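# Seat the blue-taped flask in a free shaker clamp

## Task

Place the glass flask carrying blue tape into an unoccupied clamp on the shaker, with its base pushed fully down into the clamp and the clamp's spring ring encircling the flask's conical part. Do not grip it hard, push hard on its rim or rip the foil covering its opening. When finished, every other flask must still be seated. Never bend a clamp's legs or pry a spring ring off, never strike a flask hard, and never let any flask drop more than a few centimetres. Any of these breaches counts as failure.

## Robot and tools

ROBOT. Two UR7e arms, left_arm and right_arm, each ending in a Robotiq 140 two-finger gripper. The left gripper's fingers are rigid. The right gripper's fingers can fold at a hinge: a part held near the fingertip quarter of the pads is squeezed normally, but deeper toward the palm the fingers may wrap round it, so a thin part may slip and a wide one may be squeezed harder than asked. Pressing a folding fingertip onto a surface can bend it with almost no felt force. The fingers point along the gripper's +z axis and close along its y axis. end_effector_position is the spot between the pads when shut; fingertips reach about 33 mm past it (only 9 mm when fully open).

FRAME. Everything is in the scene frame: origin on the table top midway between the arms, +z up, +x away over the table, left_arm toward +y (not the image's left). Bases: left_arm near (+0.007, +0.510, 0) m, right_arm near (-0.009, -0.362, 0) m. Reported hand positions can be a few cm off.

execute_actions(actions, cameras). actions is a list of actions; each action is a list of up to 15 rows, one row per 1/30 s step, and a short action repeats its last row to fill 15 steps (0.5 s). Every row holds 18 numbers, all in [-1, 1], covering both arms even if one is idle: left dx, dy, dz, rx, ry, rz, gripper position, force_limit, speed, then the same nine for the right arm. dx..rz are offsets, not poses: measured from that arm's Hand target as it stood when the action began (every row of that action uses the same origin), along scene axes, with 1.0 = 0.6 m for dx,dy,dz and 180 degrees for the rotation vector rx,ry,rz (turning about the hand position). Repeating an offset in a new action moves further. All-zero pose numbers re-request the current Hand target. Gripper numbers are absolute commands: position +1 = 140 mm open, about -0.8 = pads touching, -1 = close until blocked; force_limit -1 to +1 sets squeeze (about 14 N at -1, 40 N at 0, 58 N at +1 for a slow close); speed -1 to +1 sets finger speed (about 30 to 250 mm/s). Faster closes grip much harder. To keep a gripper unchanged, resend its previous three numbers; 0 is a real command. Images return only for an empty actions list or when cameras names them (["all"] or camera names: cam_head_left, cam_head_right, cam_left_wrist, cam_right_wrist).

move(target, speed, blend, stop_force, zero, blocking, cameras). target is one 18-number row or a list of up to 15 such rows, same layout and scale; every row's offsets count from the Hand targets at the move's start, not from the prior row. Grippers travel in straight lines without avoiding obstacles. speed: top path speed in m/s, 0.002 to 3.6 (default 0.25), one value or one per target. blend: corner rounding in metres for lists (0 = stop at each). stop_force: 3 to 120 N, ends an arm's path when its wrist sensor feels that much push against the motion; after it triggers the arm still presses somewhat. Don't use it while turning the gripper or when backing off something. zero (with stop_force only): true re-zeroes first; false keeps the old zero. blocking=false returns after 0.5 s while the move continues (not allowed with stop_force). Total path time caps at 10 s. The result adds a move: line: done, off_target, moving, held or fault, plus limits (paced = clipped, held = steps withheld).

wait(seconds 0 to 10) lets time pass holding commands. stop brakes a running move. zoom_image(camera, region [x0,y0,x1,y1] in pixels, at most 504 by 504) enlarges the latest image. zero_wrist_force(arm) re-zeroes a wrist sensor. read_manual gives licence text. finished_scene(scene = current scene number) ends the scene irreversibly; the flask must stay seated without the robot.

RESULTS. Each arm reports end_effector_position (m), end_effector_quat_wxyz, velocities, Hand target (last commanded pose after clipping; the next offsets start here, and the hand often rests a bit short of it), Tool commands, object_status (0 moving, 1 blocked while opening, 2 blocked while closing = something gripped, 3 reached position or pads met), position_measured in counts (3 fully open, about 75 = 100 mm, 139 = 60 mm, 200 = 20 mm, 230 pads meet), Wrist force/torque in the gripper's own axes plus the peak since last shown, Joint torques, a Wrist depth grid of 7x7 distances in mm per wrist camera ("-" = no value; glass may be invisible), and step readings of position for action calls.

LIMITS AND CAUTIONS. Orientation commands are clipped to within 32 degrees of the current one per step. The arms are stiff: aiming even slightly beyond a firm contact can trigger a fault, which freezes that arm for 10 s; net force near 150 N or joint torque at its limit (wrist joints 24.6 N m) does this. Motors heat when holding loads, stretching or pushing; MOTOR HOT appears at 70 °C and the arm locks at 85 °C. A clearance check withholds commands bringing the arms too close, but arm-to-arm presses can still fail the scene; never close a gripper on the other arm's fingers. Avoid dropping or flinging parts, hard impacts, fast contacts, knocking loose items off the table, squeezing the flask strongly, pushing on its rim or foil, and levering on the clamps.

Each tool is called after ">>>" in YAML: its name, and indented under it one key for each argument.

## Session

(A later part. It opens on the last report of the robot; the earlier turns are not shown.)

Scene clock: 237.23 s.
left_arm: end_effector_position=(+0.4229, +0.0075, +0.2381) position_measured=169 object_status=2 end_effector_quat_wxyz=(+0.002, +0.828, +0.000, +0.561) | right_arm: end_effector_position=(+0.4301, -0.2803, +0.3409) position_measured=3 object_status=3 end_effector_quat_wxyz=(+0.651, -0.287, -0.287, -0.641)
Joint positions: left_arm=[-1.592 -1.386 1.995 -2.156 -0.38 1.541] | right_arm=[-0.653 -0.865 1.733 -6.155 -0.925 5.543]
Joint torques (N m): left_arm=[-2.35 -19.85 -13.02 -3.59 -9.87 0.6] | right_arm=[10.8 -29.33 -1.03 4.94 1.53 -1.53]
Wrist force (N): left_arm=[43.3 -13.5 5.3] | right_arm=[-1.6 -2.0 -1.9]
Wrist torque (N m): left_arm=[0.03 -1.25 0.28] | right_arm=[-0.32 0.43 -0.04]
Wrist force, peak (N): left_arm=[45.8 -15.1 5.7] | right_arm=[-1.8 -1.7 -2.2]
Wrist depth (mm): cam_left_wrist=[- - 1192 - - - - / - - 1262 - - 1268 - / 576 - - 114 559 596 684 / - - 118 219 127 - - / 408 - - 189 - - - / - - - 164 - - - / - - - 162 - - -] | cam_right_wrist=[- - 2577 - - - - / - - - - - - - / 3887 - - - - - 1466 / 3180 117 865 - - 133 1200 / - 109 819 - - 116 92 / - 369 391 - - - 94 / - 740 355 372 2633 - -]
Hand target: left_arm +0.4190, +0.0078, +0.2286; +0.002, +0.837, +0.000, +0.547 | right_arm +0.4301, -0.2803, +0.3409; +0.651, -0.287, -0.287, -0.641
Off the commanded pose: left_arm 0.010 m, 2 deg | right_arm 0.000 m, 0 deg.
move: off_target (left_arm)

>>> move:
  target:
    - [0.0042,0.002,0.013,0,0,0,-1,-1,-1,0,0,0,0,0,0,1,1,1]
    - [0.0042,-0.0002,0.010,0,0,0.0444,-1,-1,-1,0,0,0,0,0,0,1,1,1]
    - [0.0042,0.0042,0.007,0,0,-0.0444,-1,-1,-1,0,0,0,0,0,0,1,1,1]
    - [0.0042,-0.0002,0.004,0,0,0.0444,-1,-1,-1,0,0,0,0,0,0,1,1,1]
    - [0.0042,0.0042,0.001,0,0,-0.0444,-1,-1,-1,0,0,0,0,0,0,1,1,1]
    - [0.0042,0.002,0.001,0,0,0,-1,-1,-1,0,0,0,0,0,0,1,1,1]
  speed: 0.12
  blend: [0.001,0.001,0.001,0.001,0.001,0]
  cameras: ["cam_left_wrist"]

>>> zoom_image:
  camera: "cam_left_wrist"
  region: [300, 0, 600, 480]

Scene clock: 247.53 s.
left_arm: end_effector_position=(+0.4215, +0.0090, +0.2291) position_measured=170 object_status=2 end_effector_quat_wxyz=(+0.002, +0.837, +0.000, +0.547) end_effector_velocity=(+0.000, +0.001, -0.001) end_effector_angular_velocity=(+0.003, +0.000, +0.002) | right_arm: end_effector_position=(+0.4301, -0.2803, +0.3409) position_measured=3 object_status=3 end_effector_quat_wxyz=(+0.651, -0.287, -0.287, -0.641)
Joint positions: left_arm=[-1.586 -1.386 1.998 -2.17 -0.413 1.555] | right_arm=[-0.653 -0.865 1.733 -6.155 -0.925 5.543]
Joint velocities: left_arm=[0 0 0 0.005 0 -0.003] | right_arm=[within noise]
Joint torques (N m): left_arm=[-16.98 -33.57 -21.69 -2.19 -1.03 -1.61] | right_arm=[11.22 -30.22 -0.93 4.9 1.65 -1.39]
Wrist force (N): left_arm=[8.3 -7.5 1.1] | right_arm=[-1.8 -1.7 -1.7]
Wrist torque (N m): left_arm=[-0.36 -0.83 -0.03] | right_arm=[-0.26 0.45 -0.05]
Wrist force, peak (N): left_arm=[47.0 27.6 -9.5] | right_arm=[-2.0 -1.7 -2.2]
Wrist depth (mm): cam_left_wrist=[1098 - - 1108 - 1216 - / 631 1325 184 641 - - 670 / 579 - 508 557 241 544 621 / - - 213 - 116 487 470 / - - - 179 - - 412 / - - - 168 - - - / - - - 176 - - -] | cam_right_wrist=[- - - - 2847 - 1338 / - 3354 - - - - - / - - - - - - - / - 117 836 - - 133 1230 / - 109 836 3099 - 116 92 / - 370 405 - - - 95 / - 768 334 2782 3061 - -]
Hand target: left_arm +0.4215, +0.0090, +0.2292; +0.002, +0.837, +0.000, +0.547 | right_arm +0.4301, -0.2803, +0.3409; +0.651, -0.287, -0.287, -0.641
Off the commanded pose: left_arm 0.000 m, 0 deg | right_arm 0.000 m, 0 deg.
move: done
camera_calibration:
cam_left_wrist: T_world_to_cam=[[0.0105441, -0.999518, 0.0292086, 0.00548453], [-0.710907, -0.0280351, -0.702728, 0.457925], [0.703207, -0.0133549, -0.710859, 0.0127061], [0, 0, 0, 1]] pos_world=[0.316549, 0.0184895, 0.330668]
Images, in order (width x height): cam_left_wrist 896x504.

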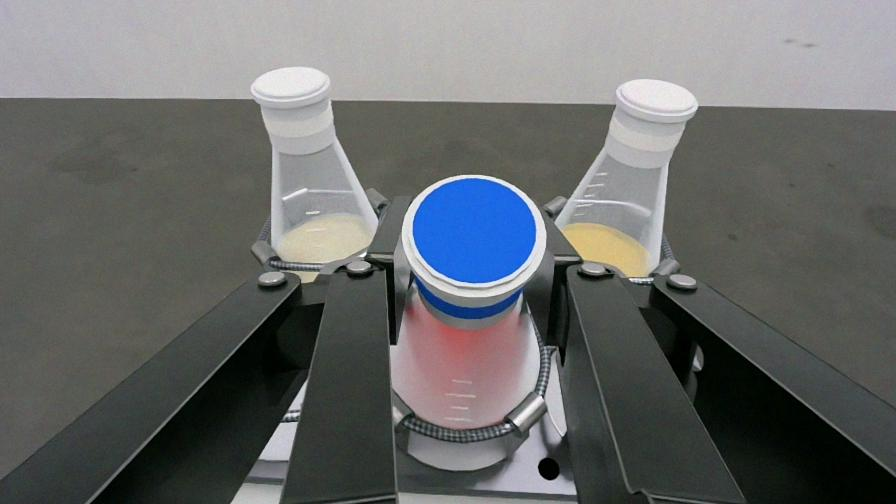

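Scaled by 1.050 from the camera's 896x504 image, which has a finer 1280x720 frame.

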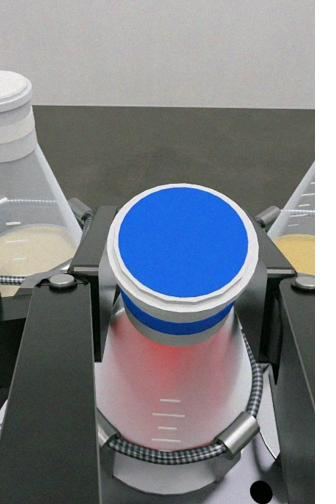

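>>> move:
  target:
    - [0.0167,0,0,0,0,0,-1,-1,-1,0,0,0,0,0,0,1,1,1]
    - [0.0267,0.0063,-0.0033,0,0,0.0444,-1,-1,-1,0,0,0,0,0,0,1,1,1]
  speed: 0.1
  blend: [0.001,0]
  cameras: ["cam_left_wrist"]

>>> zoom_image:
  camera: "cam_left_wrist"
  region: [300, 0, 600, 480]

Scene clock: 253.27 s.
left_arm: end_effector_position=(+0.4377, +0.0128, +0.2271) position_measured=170 object_status=2 end_effector_quat_wxyz=(-0.037, +0.835, +0.059, +0.546) | right_arm: end_effector_position=(+0.4301, -0.2803, +0.3409) position_measured=3 object_status=3 end_effector_quat_wxyz=(+0.651, -0.287, -0.287, -0.641)
Joint positions: left_arm=[-1.551 -1.323 1.853 -1.857 -0.427 1.301] | right_arm=[-0.653 -0.865 1.733 -6.155 -0.925 5.543]
Joint torques (N m): left_arm=[-16.01 -39.83 -22.03 -1.59 3.29 -1.15] | right_arm=[10.7 -28.67 -1.31 4.9 1.55 -1.61]
Wrist force (N): left_arm=[2.5 -2.1 4.6] | right_arm=[-1.5 -1.7 -2.0]
Wrist torque (N m): left_arm=[-0.35 -0.58 -0.24] | right_arm=[-0.27 0.40 -0.05]
Wrist force, peak (N): left_arm=[9.0 -7.2 1.3] | right_arm=[-2.0 -1.9 -2.1]
Wrist depth (mm): cam_left_wrist=[- 1318 1248 - - 1119 1371 / - - 173 657 - 1119 1216 / 562 548 249 - 577 163 - / - 447 224 84 111 241 454 / - - - 80 - - - / - - - 162 - - - / - - - 156 - - -] | cam_right_wrist=[- 2721 2691 - - 2661 1440 / - 3887 3549 - - - - / - - - - - 1928 - / 3023 117 803 - - 133 1206 / - 109 803 3023 - 116 92 / - 345 374 - - - 94 / - 768 340 2691 2661 - -]
Hand target: left_arm +0.4376, +0.0127, +0.2272; -0.037, +0.835, +0.058, +0.546 | right_arm +0.4301, -0.2803, +0.3409; +0.651, -0.287, -0.287, -0.641
Off the commanded pose: left_arm 0.000 m, 0 deg | right_arm 0.000 m, 0 deg.
move: done
camera_calibration:
cam_left_wrist: T_world_to_cam=[[0.149591, -0.988317, 0.0291791, -0.0517638], [-0.700054, -0.126708, -0.702759, 0.464645], [0.698246, 0.0846997, -0.710829, 0.000878201], [0, 0, 0, 1]] pos_world=[0.332407, 0.00764082, 0.328668]
Images, in order (width x height): cam_left_wrist 896x504.

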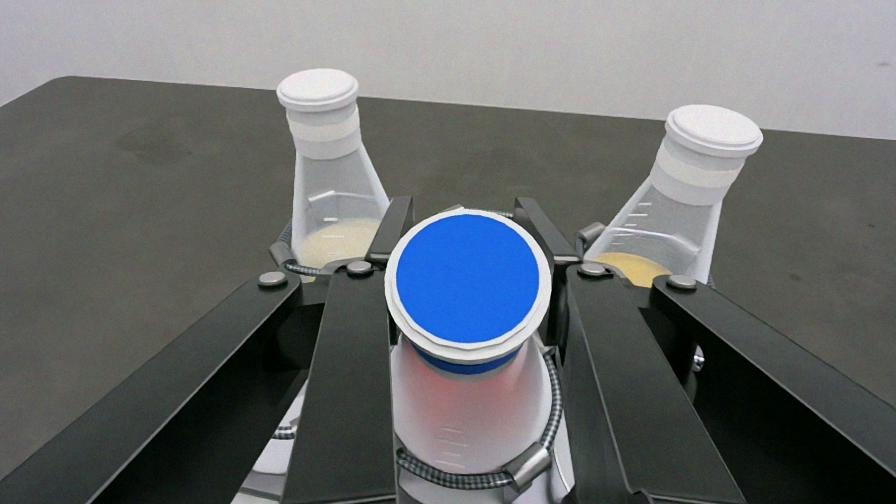

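Scaled by 1.050 from the camera's 896x504 image, which has a finer 1280x720 frame.

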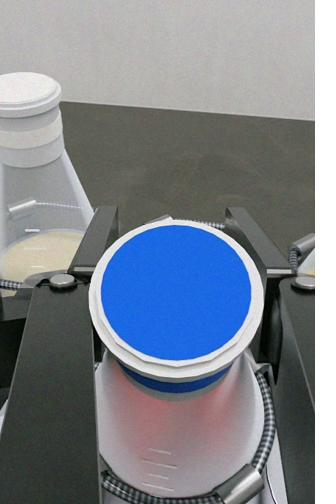

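>>> move:
  target:
    - [0,0,0,0,0,0,-0.15,-0.1,-1,0,0,0,0,0,0,1,1,1]
    - [-0.0788,-0.0045,0.0123,0.0052,-0.0744,-0.0444,-0.15,-0.1,-1,0,0,0,0,0,0,1,1,1]
  speed: 0.08
  cameras: ["cam_left_wrist"]

>>> zoom_image:
  camera: "cam_left_wrist"
  region: [300, 80, 600, 504]

Scene clock: 260.20 s.
left_arm: end_effector_position=(+0.3902, +0.0099, +0.2346) position_measured=148 object_status=3 end_effector_quat_wxyz=(+0.002, +0.768, +0.000, +0.641) | right_arm: end_effector_position=(+0.4301, -0.2803, +0.3409) position_measured=3 object_status=3 end_effector_quat_wxyz=(+0.651, -0.287, -0.287, -0.641)
Joint positions: left_arm=[-1.693 -1.361 2.007 -1.666 -0.211 1.008] | right_arm=[-0.653 -0.865 1.733 -6.155 -0.925 5.543]
Joint torques (N m): left_arm=[12.5 -25.4 -13.98 -3.46 1.18 1.29] | right_arm=[11.26 -30.09 -0.74 4.85 1.46 -1.45]
Wrist force (N): left_arm=[2.6 -2.0 4.7] | right_arm=[-1.6 -2.0 -1.8]
Wrist torque (N m): left_arm=[-0.40 -0.67 -0.19] | right_arm=[-0.32 0.43 -0.05]
Wrist force, peak (N): left_arm=[3.1 -2.2 5.0] | right_arm=[-1.8 -2.1 -2.1]
Wrist depth (mm): cam_left_wrist=[- - 1174 1174 - - 1180 / 1216 - 1216 - - 1325 1248 / - - 700 124 221 - 1492 / - - 131 164 130 - - / - - - 207 - 91 - / - - - 188 - - - / - - - 190 - - -] | cam_right_wrist=[- - - - 2377 - - / - - 4372 - 2986 - - / 3549 4150 3887 - 3449 1762 - / - 117 830 4709 - 133 1224 / - 109 805 - - 116 92 / - 380 795 3354 2847 - 94 / - 350 401 2751 2551 2354 -]
Hand target: left_arm +0.3903, +0.0100, +0.2346; +0.002, +0.768, +0.000, +0.641 | right_arm +0.4301, -0.2803, +0.3409; +0.651, -0.287, -0.287, -0.641
Off the commanded pose: left_arm 0.000 m, 0 deg | right_arm 0.000 m, 0 deg.
move: done
camera_calibration:
cam_left_wrist: T_world_to_cam=[[0.00277989, -0.999514, 0.0310486, 0.00925081], [-0.528548, -0.0278259, -0.848447, 0.402599], [0.848899, -0.0140521, -0.528369, -0.060987], [0, 0, 0, 1]] pos_world=[0.264539, 0.019592, 0.309073]
Images, in order (width x height): cam_left_wrist 896x504.

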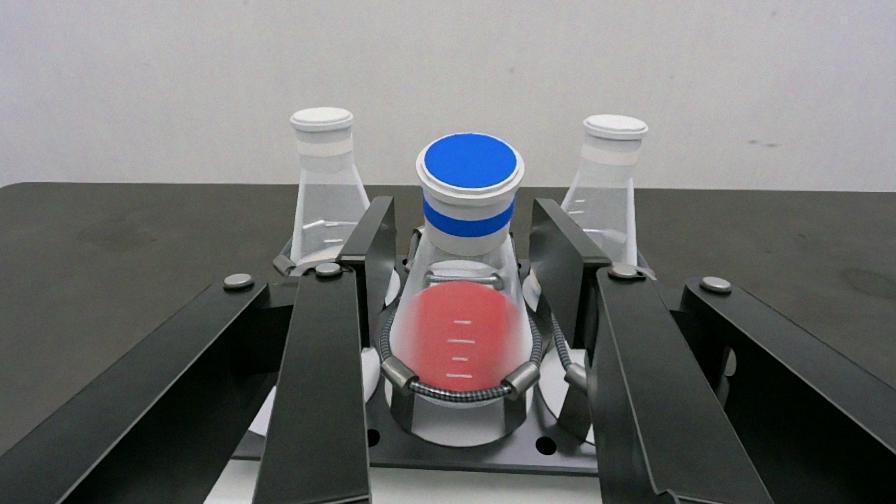

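Scaled by 1.189 from the camera's 896x504 image, which has a finer 1280x720 frame.

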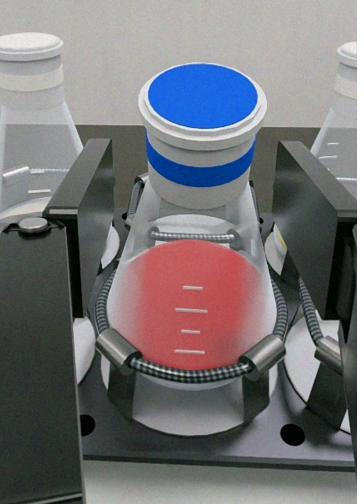

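>>> move:
  target: [0,0,0,0,0,0,-1,-0.1,-1,0,0,0,0,0,0,1,1,1]
  cameras: ["cam_left_wrist"]

>>> zoom_image:
  camera: "cam_left_wrist"
  region: [300, 80, 600, 504]

Scene clock: 262.30 s.
left_arm: end_effector_position=(+0.3903, +0.0100, +0.2346) position_measured=170 object_status=0 end_effector_quat_wxyz=(+0.002, +0.768, +0.000, +0.641) | right_arm: end_effector_position=(+0.4301, -0.2803, +0.3409) position_measured=3 object_status=3 end_effector_quat_wxyz=(+0.651, -0.287, -0.287, -0.641)
Joint positions: left_arm=[-1.693 -1.361 2.007 -1.666 -0.211 1.008] | right_arm=[-0.653 -0.865 1.733 -6.155 -0.925 5.543]
Joint torques (N m): left_arm=[12.08 -26.83 -10.38 -1.29 -0.87 1.44] | right_arm=[10.35 -28.75 -1.7 4.94 1.42 -1.43]
Wrist force (N): left_arm=[5.0 2.6 -3.1] | right_arm=[-1.6 -1.5 -1.9]
Wrist torque (N m): left_arm=[-0.63 -0.76 -0.36] | right_arm=[-0.23 0.43 -0.05]
Wrist force, peak (N): left_arm=[6.1 2.3 -3.1] | right_arm=[-1.7 -2.0 -2.0]
Wrist depth (mm): cam_left_wrist=[1146 1223 - 997 1146 - - / 1192 1333 1229 - 1262 - 1473 / 1363 1310 - 125 - - - / - 610 119 139 121 - 605 / - - - 202 - - 472 / - - - 184 - - - / - - - - - - -] | cam_right_wrist=[- 2915 - - - 2226 - / - - - 3655 2782 2401 - / - - - 4534 3549 1787 - / - 117 836 - - 133 1230 / - 109 847 - - 116 92 / - 386 751 - - - 94 / - 349 361 2577 3180 2633 -]
Hand target: left_arm +0.3903, +0.0100, +0.2346; +0.002, +0.768, +0.000, +0.641 | right_arm +0.4301, -0.2803, +0.3409; +0.651, -0.287, -0.287, -0.641
Off the commanded pose: left_arm 0.000 m, 0 deg | right_arm 0.000 m, 0 deg.
move: done
camera_calibration:
cam_left_wrist: T_world_to_cam=[[0.00286113, -0.999515, 0.0309963, 0.00934493], [-0.528429, -0.0278264, -0.848521, 0.402646], [0.848973, -0.0139516, -0.528253, -0.061128], [0, 0, 0, 1]] pos_world=[0.264639, 0.0196917, 0.309073]
Images, in order (width x height): cam_left_wrist 896x504.

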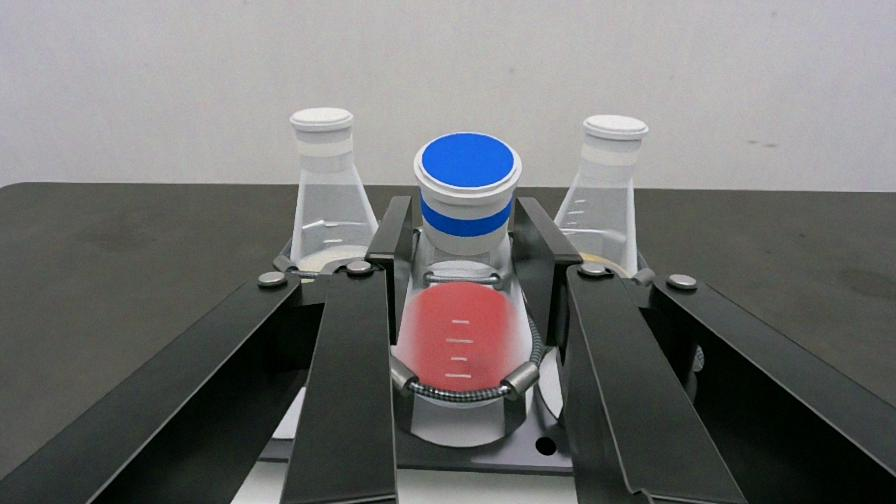

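Scaled by 1.189 from the camera's 896x504 image, which has a finer 1280x720 frame.

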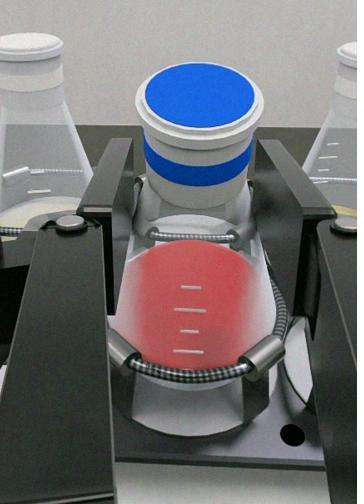

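>>> move:
  target:
    - [0.0287,0,-0.0058,0,0.0667,0,-1,-0.1,-1,0,0,0,0,0,0,1,1,1]
    - [0.037,0,-0.0133,0,0.0889,0,-1,-0.1,-1,0,0,0,0,0,0,1,1,1]
  speed: 0.08
  blend: [0.002,0]
  cameras: ["cam_left_wrist"]

>>> zoom_image:
  camera: "cam_left_wrist"
  region: [300, 80, 600, 504]

Scene clock: 265.97 s.
left_arm: end_effector_position=(+0.4126, +0.0101, +0.2267) position_measured=170 object_status=2 end_effector_quat_wxyz=(+0.002, +0.849, +0.000, +0.528) | right_arm: end_effector_position=(+0.4301, -0.2803, +0.3409) position_measured=3 object_status=3 end_effector_quat_wxyz=(+0.651, -0.287, -0.287, -0.641)
Joint positions: left_arm=[-1.593 -1.407 1.988 -2.13 -0.458 1.543] | right_arm=[-0.653 -0.865 1.733 -6.155 -0.925 5.543]
Joint torques (N m): left_arm=[-14.8 -28.28 -12.89 -2.06 2.66 -0.9] | right_arm=[10.53 -29.93 -2.23 4.71 1.56 -1.19]
Wrist force (N): left_arm=[2.9 -0.3 4.6] | right_arm=[-1.8 -1.7 -1.6]
Wrist torque (N m): left_arm=[-0.07 -1.01 -0.13] | right_arm=[-0.25 0.47 -0.05]
Wrist force, peak (N): left_arm=[35.7 -16.8 -28.5] | right_arm=[-1.6 -2.2 -2.0]
Wrist depth (mm): cam_left_wrist=[- - - - 1262 - - / 610 - 187 - - - 650 / 532 - 271 125 266 - - / - - 220 169 155 255 - / - - - 202 - - - / - - - 182 - - - / - - - - - - -] | cam_right_wrist=[- 2332 2814 - - - - / - - - - - 1800 - / 3549 - 3449 - - 1991 1440 / - 117 868 3099 - 133 1237 / - 109 827 - - 116 92 / - 371 430 - - 2246 94 / - 777 339 2782 2577 2058 -]
Hand target: left_arm +0.4125, +0.0100, +0.2266; +0.002, +0.849, +0.000, +0.528 | right_arm +0.4301, -0.2803, +0.3409; +0.651, -0.287, -0.287, -0.641
Off the commanded pose: left_arm 0.000 m, 0 deg | right_arm 0.000 m, 0 deg.
move: done
camera_calibration:
cam_left_wrist: T_world_to_cam=[[0.0115115, -0.999507, 0.0292112, 0.00646283], [-0.741798, -0.0281255, -0.670033, 0.455276], [0.670524, -0.0139557, -0.741756, 0.0377205], [0, 0, 0, 1]] pos_world=[0.312356, 0.0197909, 0.332841]
Images, in order (width x height): cam_left_wrist 896x504.

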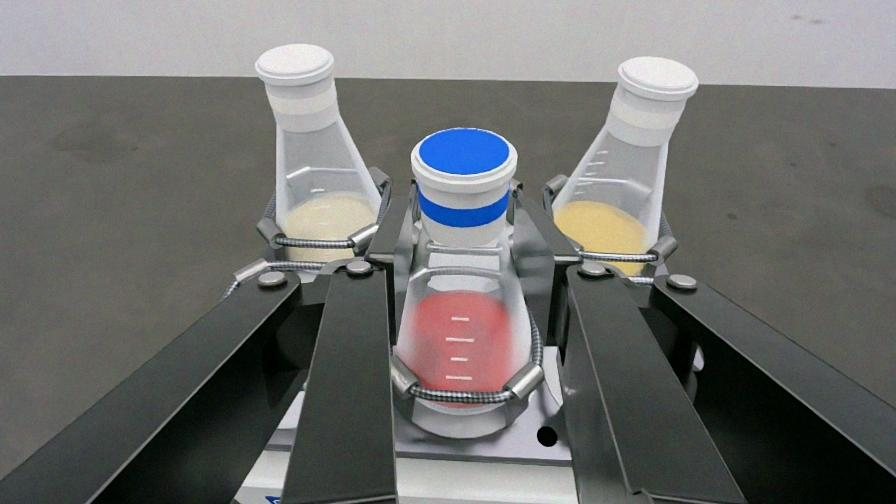

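Scaled by 1.189 from the camera's 896x504 image, which has a finer 1280x720 frame.

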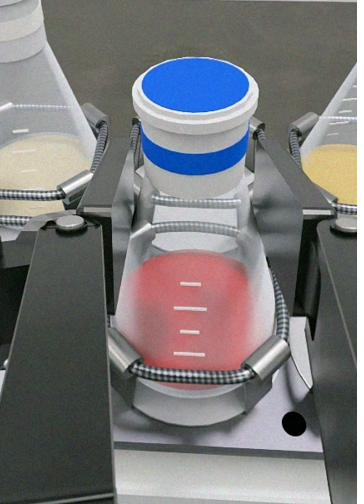

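>>> move:
  target:
    - [-0.0147,0,-0.002,0,-0.0333,0,-1,-0.1,-1,0,0,0,0,0,0,1,1,1]
  speed: 0.06
  cameras: ["cam_left_wrist"]

>>> zoom_image:
  camera: "cam_left_wrist"
  region: [300, 80, 600, 504]

Scene clock: 268.77 s.
left_arm: end_effector_position=(+0.4035, +0.0100, +0.2253) position_measured=170 object_status=2 end_effector_quat_wxyz=(+0.002, +0.821, +0.000, +0.572) | right_arm: end_effector_position=(+0.4301, -0.2803, +0.3409) position_measured=3 object_status=3 end_effector_quat_wxyz=(+0.651, -0.287, -0.287, -0.641)
Joint positions: left_arm=[-1.637 -1.388 2.023 -2.058 -0.358 1.411] | right_arm=[-0.653 -0.865 1.733 -6.155 -0.925 5.543]
Joint torques (N m): left_arm=[12.2 -36.26 -26.2 -5.2 0.75 1.31] | right_arm=[10.54 -29.56 -1.85 5.11 1.23 -1.28]
Wrist force (N): left_arm=[3.6 -1.5 5.7] | right_arm=[-1.9 -1.9 -2.2]
Wrist torque (N m): left_arm=[0.03 -1.00 -0.19] | right_arm=[-0.31 0.48 -0.05]
Wrist force, peak (N): left_arm=[4.2 -1.8 5.6] | right_arm=[-1.9 -1.9 -2.2]
Wrist depth (mm): cam_left_wrist=[- - 1186 1235 - - 1124 / - - 199 1282 - 702 - / 589 - 269 127 608 - - / - - 119 169 125 - - / - - - 208 - - 418 / - - - 182 - - - / - - - - - - -] | cam_right_wrist=[- 2751 - 2226 - - - / - - - - - 2267 - / - - - - - - - / 3549 117 839 - - 133 1237 / - 109 819 3498 - 123 92 / - 367 800 3549 - 2524 94 / - 361 332 2950 2424 - -]
Hand target: left_arm +0.4037, +0.0100, +0.2254; +0.002, +0.821, +0.000, +0.572 | right_arm +0.4301, -0.2803, +0.3409; +0.651, -0.287, -0.287, -0.641
Off the commanded pose: left_arm 0.000 m, 0 deg | right_arm 0.000 m, 0 deg.
move: done
camera_calibration:
cam_left_wrist: T_world_to_cam=[[0.00801997, -0.999528, 0.0296587, 0.00773158], [-0.667959, -0.0274269, -0.743692, 0.434393], [0.744155, -0.0138464, -0.667864, -0.00357184], [0, 0, 0, 1]] pos_world=[0.292753, 0.0195925, 0.32044]
Images, in order (width x height): cam_left_wrist 896x504.

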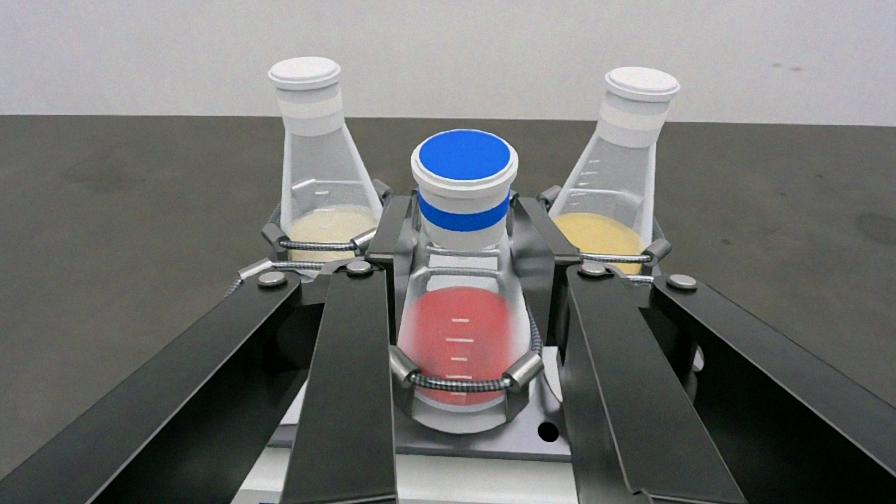

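Scaled by 1.189 from the camera's 896x504 image, which has a finer 1280x720 frame.

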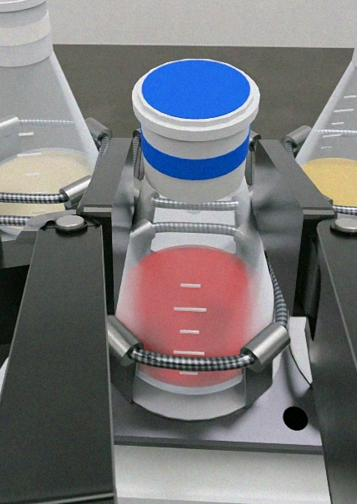

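>>> move:
  target: [0,0,0,0,0,0,-0.1,-0.1,-1,0,0,0,0,0,0,1,1,1]
  cameras: ["cam_left_wrist"]

>>> move:
  target:
    - [-0.2,0,0.075,0,0,0,-0.1,-0.1,-1,0,0,0,0,0,0,1,1,1]
  speed: 0.12
  cameras: ["cam_left_wrist","cam_head_right"]

>>> zoom_image:
  camera: "cam_left_wrist"
  region: [260, 100, 660, 400]

>>> zoom_image:
  camera: "cam_head_right"
  region: [400, 90, 530, 230]

Scene clock: 271.07 s.
left_arm: end_effector_position=(+0.4037, +0.0100, +0.2254) position_measured=141 object_status=0 end_effector_quat_wxyz=(+0.002, +0.821, +0.000, +0.572) | right_arm: end_effector_position=(+0.4301, -0.2803, +0.3409) position_measured=3 object_status=3 end_effector_quat_wxyz=(+0.651, -0.287, -0.287, -0.641)
Joint positions: left_arm=[-1.637 -1.388 2.023 -2.058 -0.358 1.411] | right_arm=[-0.653 -0.865 1.733 -6.155 -0.925 5.543]
Joint torques (N m): left_arm=[11.96 -33.92 -19.65 -4.37 1.47 0.81] | right_arm=[9.71 -29.3 -1.56 4.68 1.55 -1.29]
Wrist force (N): left_arm=[4.6 -0.5 5.2] | right_arm=[-1.4 -1.6 -1.8]
Wrist torque (N m): left_arm=[-0.01 -1.06 -0.24] | right_arm=[-0.24 0.39 -0.05]
Wrist force, peak (N): left_arm=[3.7 -1.1 5.9] | right_arm=[-1.9 -1.7 -2.1]
Wrist depth (mm): cam_left_wrist=[1068 - - - 1140 1140 - / - - 206 - 200 - - / - - 619 134 605 559 608 / - 493 135 227 165 - - / - 82 108 208 138 92 411 / - - - 182 - - - / - - - - - - -] | cam_right_wrist=[- - - 2449 2633 - 1440 / 2986 2111 3061 - 2605 2814 - / - - - - 2881 2129 1275 / - 122 847 - - 142 1237 / - 109 800 - 3710 116 92 / - 369 775 2782 - - 94 / - 362 331 2847 2226 - -]
Hand target: left_arm +0.4037, +0.0100, +0.2254; +0.002, +0.821, +0.000, +0.572 | right_arm +0.4301, -0.2803, +0.3409; +0.651, -0.287, -0.287, -0.641
Off the commanded pose: left_arm 0.000 m, 0 deg | right_arm 0.000 m, 0 deg.
move: done
camera_calibration:
cam_left_wrist: T_world_to_cam=[[0.00820442, -0.999515, 0.030028, 0.00765437], [-0.667853, -0.0278268, -0.743773, 0.434538], [0.744248, -0.0139521, -0.667758, -0.00363759], [0, 0, 0, 1]] pos_world=[0.292852, 0.0196917, 0.320539]
Images, in order (width x height): cam_left_wrist 896x504.

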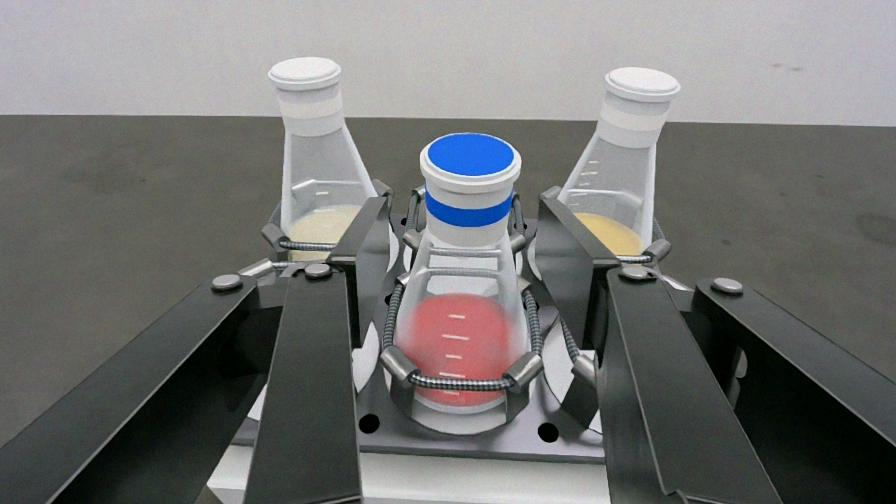

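Scene clock: 272.60 s.
left_arm: end_effector_position=(+0.2837, +0.0100, +0.2704) position_measured=141 object_status=3 end_effector_quat_wxyz=(+0.002, +0.821, +0.000, +0.572) | right_arm: end_effector_position=(+0.4301, -0.2803, +0.3409) position_measured=3 object_status=3 end_effector_quat_wxyz=(+0.651, -0.287, -0.287, -0.641)
Joint positions: left_arm=[-1.88 -1.48 1.86 -1.279 -0.459 0.842] | right_arm=[-0.653 -0.865 1.733 -6.155 -0.925 5.543]
Joint torques (N m): left_arm=[0.26 -28.19 -20.98 -0.52 1.5 -1.12] | right_arm=[9.13 -29.49 -1.66 4.68 1.62 -1.39]
Wrist force (N): left_arm=[4.6 -0.7 4.8] | right_arm=[-1.7 -1.9 -2.0]
Wrist torque (N m): left_arm=[-0.08 -1.05 -0.25] | right_arm=[-0.30 0.44 -0.05]
Wrist force, peak (N): left_arm=[4.3 -0.3 7.0] | right_arm=[-1.9 -1.9 -2.0]
Wrist depth (mm): cam_left_wrist=[- 1235 1333 - 1355 - 1355 / - 1387 804 - 1371 - 1473 / 661 - 698 336 639 - - / - - - 313 139 - 587 / - 82 111 313 - 92 - / - - - 336 - - - / - - - 358 - - -] | cam_right_wrist=[- - - 2499 2751 - - / - - 2915 2246 3139 - - / - 3826 - - 3498 2129 - / - 117 935 - - 133 1212 / - 109 830 - - 116 92 / - 346 805 3549 - - 95 / - 768 708 2881 2424 - -]
Hand target: left_arm +0.2837, +0.0100, +0.2704; +0.002, +0.821, +0.000, +0.572 | right_arm +0.4301, -0.2803, +0.3409; +0.651, -0.287, -0.287, -0.641
Off the commanded pose: left_arm 0.000 m, 0 deg | right_arm 0.000 m, 0 deg.
move: done
camera_calibration:
cam_left_wrist: T_world_to_cam=[[0.00807305, -0.999521, 0.0298773, 0.00736605], [-0.667855, -0.027627, -0.743779, 0.387865], [0.744248, -0.0139492, -0.667758, 0.115721], [0, 0, 0, 1]] pos_world=[0.172853, 0.0196923, 0.365539]
Images, in order (width x height): cam_head_right 896x504, cam_left_wrist 896x504.

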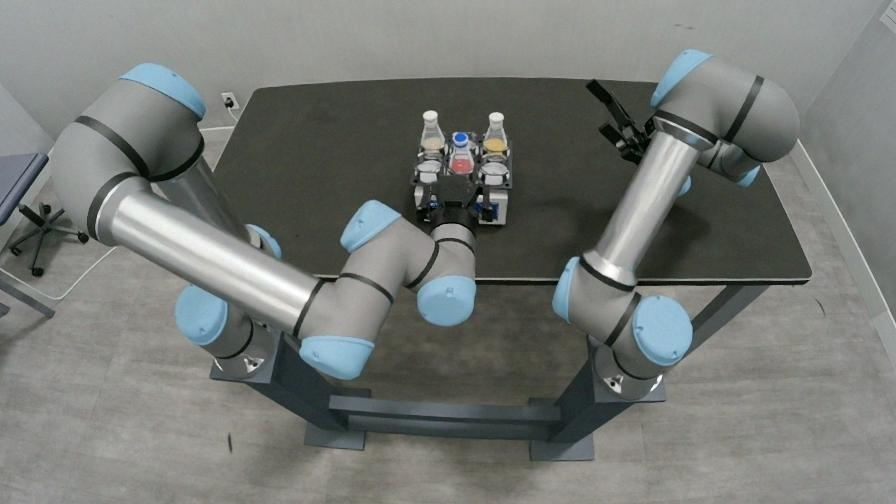

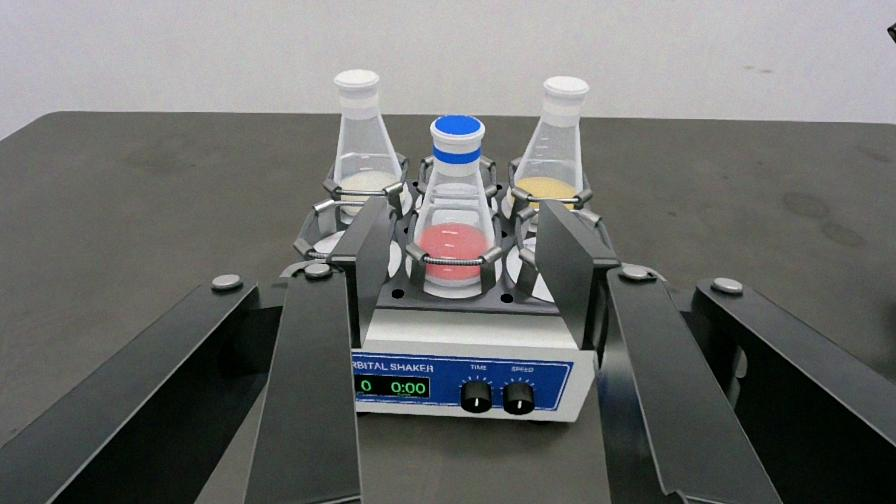

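Scaled by 1.260 from the camera's 896x504 image, which has a finer 1280x720 frame.

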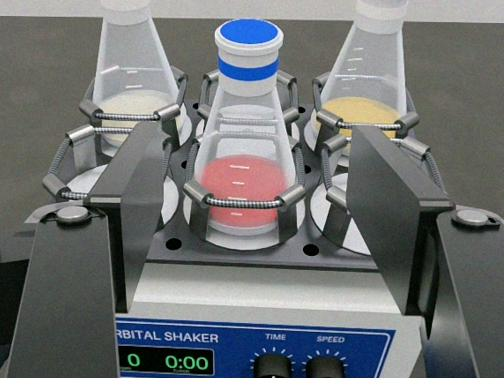

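Scaled by 3.600 from the camera's 896x504 image, which has a finer 1280x720 frame.

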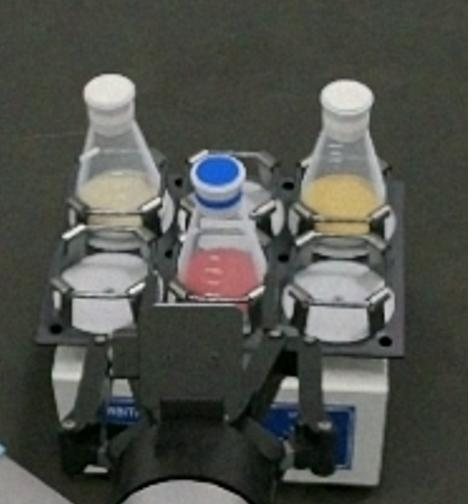

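>>> finished_scene:
  scene: 1

The scene is finished: the task was done.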